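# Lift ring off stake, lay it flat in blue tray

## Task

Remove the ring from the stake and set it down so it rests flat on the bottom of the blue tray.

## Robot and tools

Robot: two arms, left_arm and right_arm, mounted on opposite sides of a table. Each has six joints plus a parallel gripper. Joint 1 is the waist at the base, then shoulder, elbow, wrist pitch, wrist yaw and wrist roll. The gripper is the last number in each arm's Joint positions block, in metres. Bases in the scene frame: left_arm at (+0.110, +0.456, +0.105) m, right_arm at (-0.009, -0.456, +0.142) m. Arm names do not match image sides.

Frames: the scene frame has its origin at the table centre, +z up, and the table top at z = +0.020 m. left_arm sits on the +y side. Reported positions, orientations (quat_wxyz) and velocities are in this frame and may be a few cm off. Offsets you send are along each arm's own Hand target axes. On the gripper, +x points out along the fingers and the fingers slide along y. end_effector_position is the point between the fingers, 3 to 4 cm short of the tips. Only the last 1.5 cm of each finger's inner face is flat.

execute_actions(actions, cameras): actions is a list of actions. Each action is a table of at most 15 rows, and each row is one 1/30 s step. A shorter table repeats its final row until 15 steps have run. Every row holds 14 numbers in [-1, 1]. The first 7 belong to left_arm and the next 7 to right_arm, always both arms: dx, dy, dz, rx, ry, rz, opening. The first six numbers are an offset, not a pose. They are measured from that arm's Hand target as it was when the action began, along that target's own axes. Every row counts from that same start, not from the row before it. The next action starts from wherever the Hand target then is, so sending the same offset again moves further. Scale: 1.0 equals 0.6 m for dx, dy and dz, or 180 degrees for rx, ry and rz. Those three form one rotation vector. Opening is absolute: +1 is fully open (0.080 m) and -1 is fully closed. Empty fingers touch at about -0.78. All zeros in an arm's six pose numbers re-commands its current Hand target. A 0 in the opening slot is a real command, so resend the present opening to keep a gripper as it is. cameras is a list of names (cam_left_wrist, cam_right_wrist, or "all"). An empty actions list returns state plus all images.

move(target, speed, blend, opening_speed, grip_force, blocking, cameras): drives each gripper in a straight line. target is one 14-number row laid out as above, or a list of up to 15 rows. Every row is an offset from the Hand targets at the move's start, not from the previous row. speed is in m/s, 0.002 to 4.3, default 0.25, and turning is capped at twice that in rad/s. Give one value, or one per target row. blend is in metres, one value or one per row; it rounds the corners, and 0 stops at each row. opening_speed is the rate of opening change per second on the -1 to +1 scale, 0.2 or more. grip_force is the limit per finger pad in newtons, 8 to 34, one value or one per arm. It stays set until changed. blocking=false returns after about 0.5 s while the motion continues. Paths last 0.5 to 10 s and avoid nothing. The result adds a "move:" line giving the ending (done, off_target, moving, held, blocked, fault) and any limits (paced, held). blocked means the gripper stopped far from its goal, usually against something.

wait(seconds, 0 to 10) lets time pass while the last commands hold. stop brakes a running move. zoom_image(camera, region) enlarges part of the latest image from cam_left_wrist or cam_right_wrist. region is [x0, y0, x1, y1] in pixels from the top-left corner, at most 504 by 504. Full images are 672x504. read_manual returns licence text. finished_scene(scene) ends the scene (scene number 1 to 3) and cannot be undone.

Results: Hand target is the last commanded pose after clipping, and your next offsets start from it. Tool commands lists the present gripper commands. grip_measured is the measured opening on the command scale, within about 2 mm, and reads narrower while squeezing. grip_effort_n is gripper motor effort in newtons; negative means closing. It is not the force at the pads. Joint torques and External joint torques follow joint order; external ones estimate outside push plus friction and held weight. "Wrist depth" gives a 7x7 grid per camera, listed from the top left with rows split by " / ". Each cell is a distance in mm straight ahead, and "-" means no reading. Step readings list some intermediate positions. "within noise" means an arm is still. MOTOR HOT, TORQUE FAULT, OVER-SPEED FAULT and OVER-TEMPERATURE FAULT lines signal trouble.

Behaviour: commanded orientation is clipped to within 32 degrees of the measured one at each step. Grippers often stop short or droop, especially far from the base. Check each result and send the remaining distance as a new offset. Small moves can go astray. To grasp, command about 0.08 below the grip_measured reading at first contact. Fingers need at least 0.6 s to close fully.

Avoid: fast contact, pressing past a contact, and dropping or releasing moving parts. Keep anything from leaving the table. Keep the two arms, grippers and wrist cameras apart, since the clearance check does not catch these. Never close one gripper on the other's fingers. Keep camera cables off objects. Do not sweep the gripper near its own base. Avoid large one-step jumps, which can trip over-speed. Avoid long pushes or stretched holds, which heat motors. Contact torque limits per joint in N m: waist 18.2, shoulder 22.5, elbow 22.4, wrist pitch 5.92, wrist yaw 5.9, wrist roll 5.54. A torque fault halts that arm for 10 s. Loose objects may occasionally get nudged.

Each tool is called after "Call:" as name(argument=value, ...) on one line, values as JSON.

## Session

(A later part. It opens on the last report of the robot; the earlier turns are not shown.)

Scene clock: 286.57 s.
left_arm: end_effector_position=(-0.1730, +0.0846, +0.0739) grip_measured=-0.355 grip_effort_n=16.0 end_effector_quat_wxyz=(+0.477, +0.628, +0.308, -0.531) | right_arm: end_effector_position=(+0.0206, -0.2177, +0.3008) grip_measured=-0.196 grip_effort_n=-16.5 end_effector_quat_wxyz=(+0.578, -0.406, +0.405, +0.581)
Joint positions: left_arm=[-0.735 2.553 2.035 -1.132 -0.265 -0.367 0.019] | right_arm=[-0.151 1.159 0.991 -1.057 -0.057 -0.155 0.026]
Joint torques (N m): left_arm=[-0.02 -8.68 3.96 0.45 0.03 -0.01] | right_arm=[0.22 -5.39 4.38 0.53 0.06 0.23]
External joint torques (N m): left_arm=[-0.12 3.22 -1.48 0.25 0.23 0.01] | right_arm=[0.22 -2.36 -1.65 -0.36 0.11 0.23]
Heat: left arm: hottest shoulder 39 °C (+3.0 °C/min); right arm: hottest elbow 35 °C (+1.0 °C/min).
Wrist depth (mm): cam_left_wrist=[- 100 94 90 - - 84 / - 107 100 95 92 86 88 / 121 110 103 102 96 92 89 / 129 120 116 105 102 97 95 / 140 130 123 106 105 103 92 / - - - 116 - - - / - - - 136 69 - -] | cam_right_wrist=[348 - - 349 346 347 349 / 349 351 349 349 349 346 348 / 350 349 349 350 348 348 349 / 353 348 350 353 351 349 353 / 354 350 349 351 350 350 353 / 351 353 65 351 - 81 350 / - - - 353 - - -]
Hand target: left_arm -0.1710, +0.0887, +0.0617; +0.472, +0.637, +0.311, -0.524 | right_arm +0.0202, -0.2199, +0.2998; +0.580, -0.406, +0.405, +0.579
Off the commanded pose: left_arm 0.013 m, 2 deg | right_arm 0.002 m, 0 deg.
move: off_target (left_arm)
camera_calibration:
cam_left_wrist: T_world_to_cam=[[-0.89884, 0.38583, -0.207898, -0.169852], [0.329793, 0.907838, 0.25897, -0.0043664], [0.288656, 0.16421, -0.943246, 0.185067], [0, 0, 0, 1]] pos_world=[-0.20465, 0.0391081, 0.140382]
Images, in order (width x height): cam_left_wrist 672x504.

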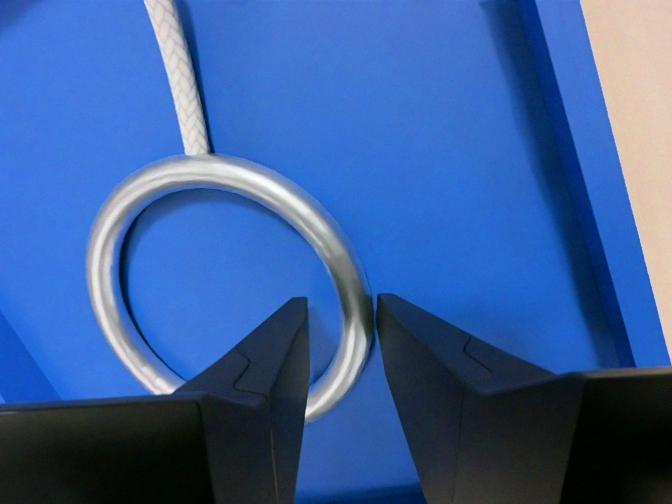

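Call:
move(target=[[-0.005,-0.003,0,0,0,0,-0.2,0,0,0,0,0,0,-0.2],[-0.06,-0.004,0,0,0,0,-0.2,0,0,0,0,0,0,-0.2],[-0.17,0,0,0,0,0,-0.2,0,0,0,0,0,0,-0.2]], speed=0.08, cameras=["cam_left_wrist"])

Call:
zoom_image(camera="cam_left_wrist", region=[130, 80, 480, 330])

Scene clock: 294.30 s.
left_arm: end_effector_position=(-0.1945, +0.0999, +0.1522) grip_measured=-0.203 grip_effort_n=12.8 end_effector_quat_wxyz=(+0.471, +0.638, +0.308, -0.526) | right_arm: end_effector_position=(+0.0206, -0.2177, +0.3008) grip_measured=-0.196 grip_effort_n=-16.5 end_effector_quat_wxyz=(+0.578, -0.406, +0.405, +0.581)
Joint positions: left_arm=[-0.788 2.549 2.341 -1.476 -0.256 -0.412 0.026] | right_arm=[-0.151 1.159 0.991 -1.057 -0.057 -0.155 0.026]
Joint torques (N m): left_arm=[-0.07 -12.27 6.32 -0.27 -0.16 -0.16] | right_arm=[0.22 -5.39 4.39 0.53 0.06 0.23]
External joint torques (N m): left_arm=[0.02 -0.3 0.76 -0.43 0.02 -0.14] | right_arm=[0.23 -2.29 -1.61 -0.32 0.11 0.23]
Heat: left arm: hottest shoulder 38 °C (+3.0 °C/min); right arm: hottest elbow 35 °C (+1.0 °C/min).
Wrist depth (mm): cam_left_wrist=[183 177 165 159 154 150 143 / - 190 175 168 162 158 152 / 208 204 190 177 173 166 159 / 242 219 203 191 181 176 169 / 264 232 200 205 108 186 180 / 286 - 72 237 - - - / - - 72 255 71 - -] | cam_right_wrist=[348 338 347 348 347 346 349 / 352 347 351 348 350 346 347 / 351 351 350 354 349 349 349 / 351 350 351 348 350 348 352 / 356 351 353 349 353 350 353 / 353 355 66 351 - 81 349 / - - - 350 - - -]
Hand target: left_arm -0.1973, +0.0986, +0.1598; +0.472, +0.637, +0.311, -0.524 | right_arm +0.0202, -0.2199, +0.2998; +0.580, -0.406, +0.405, +0.579
Off the commanded pose: left_arm 0.008 m, 0 deg | right_arm 0.002 m, 0 deg.
joint sent to its limit (left arm) — joint 3 (elbow), upper limit, where the elbow is as straight as it goes. The joint targets still meet the commanded pose.
move: done
camera_calibration:
cam_left_wrist: T_world_to_cam=[[-0.893069, 0.397559, -0.210653, -0.178427], [0.334205, 0.899639, 0.280991, -0.0331186], [0.301222, 0.180544, -0.936306, 0.262316], [0, 0, 0, 1]] pos_world=[-0.227295, 0.0533707, 0.217328]
Images, in order (width x height): cam_left_wrist 672x504.

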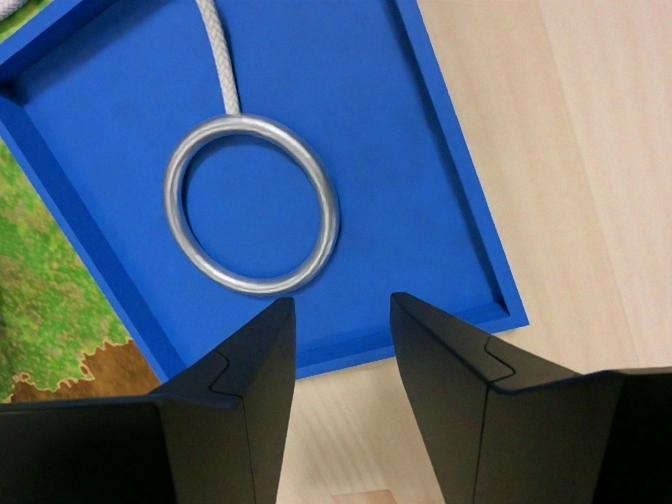

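Scaled by 1.440 from the camera's 672x504 image, which has a finer 960x720 frame.

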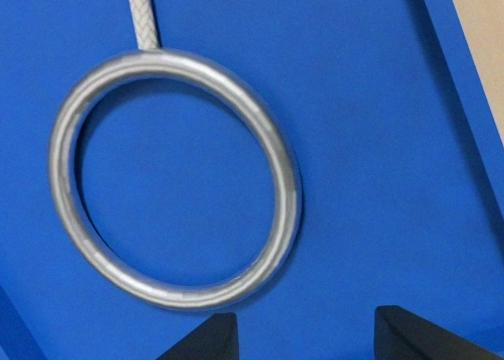

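Flat in the tray.

Call:
finished_scene(scene=3)

The scene is finished: the task was done.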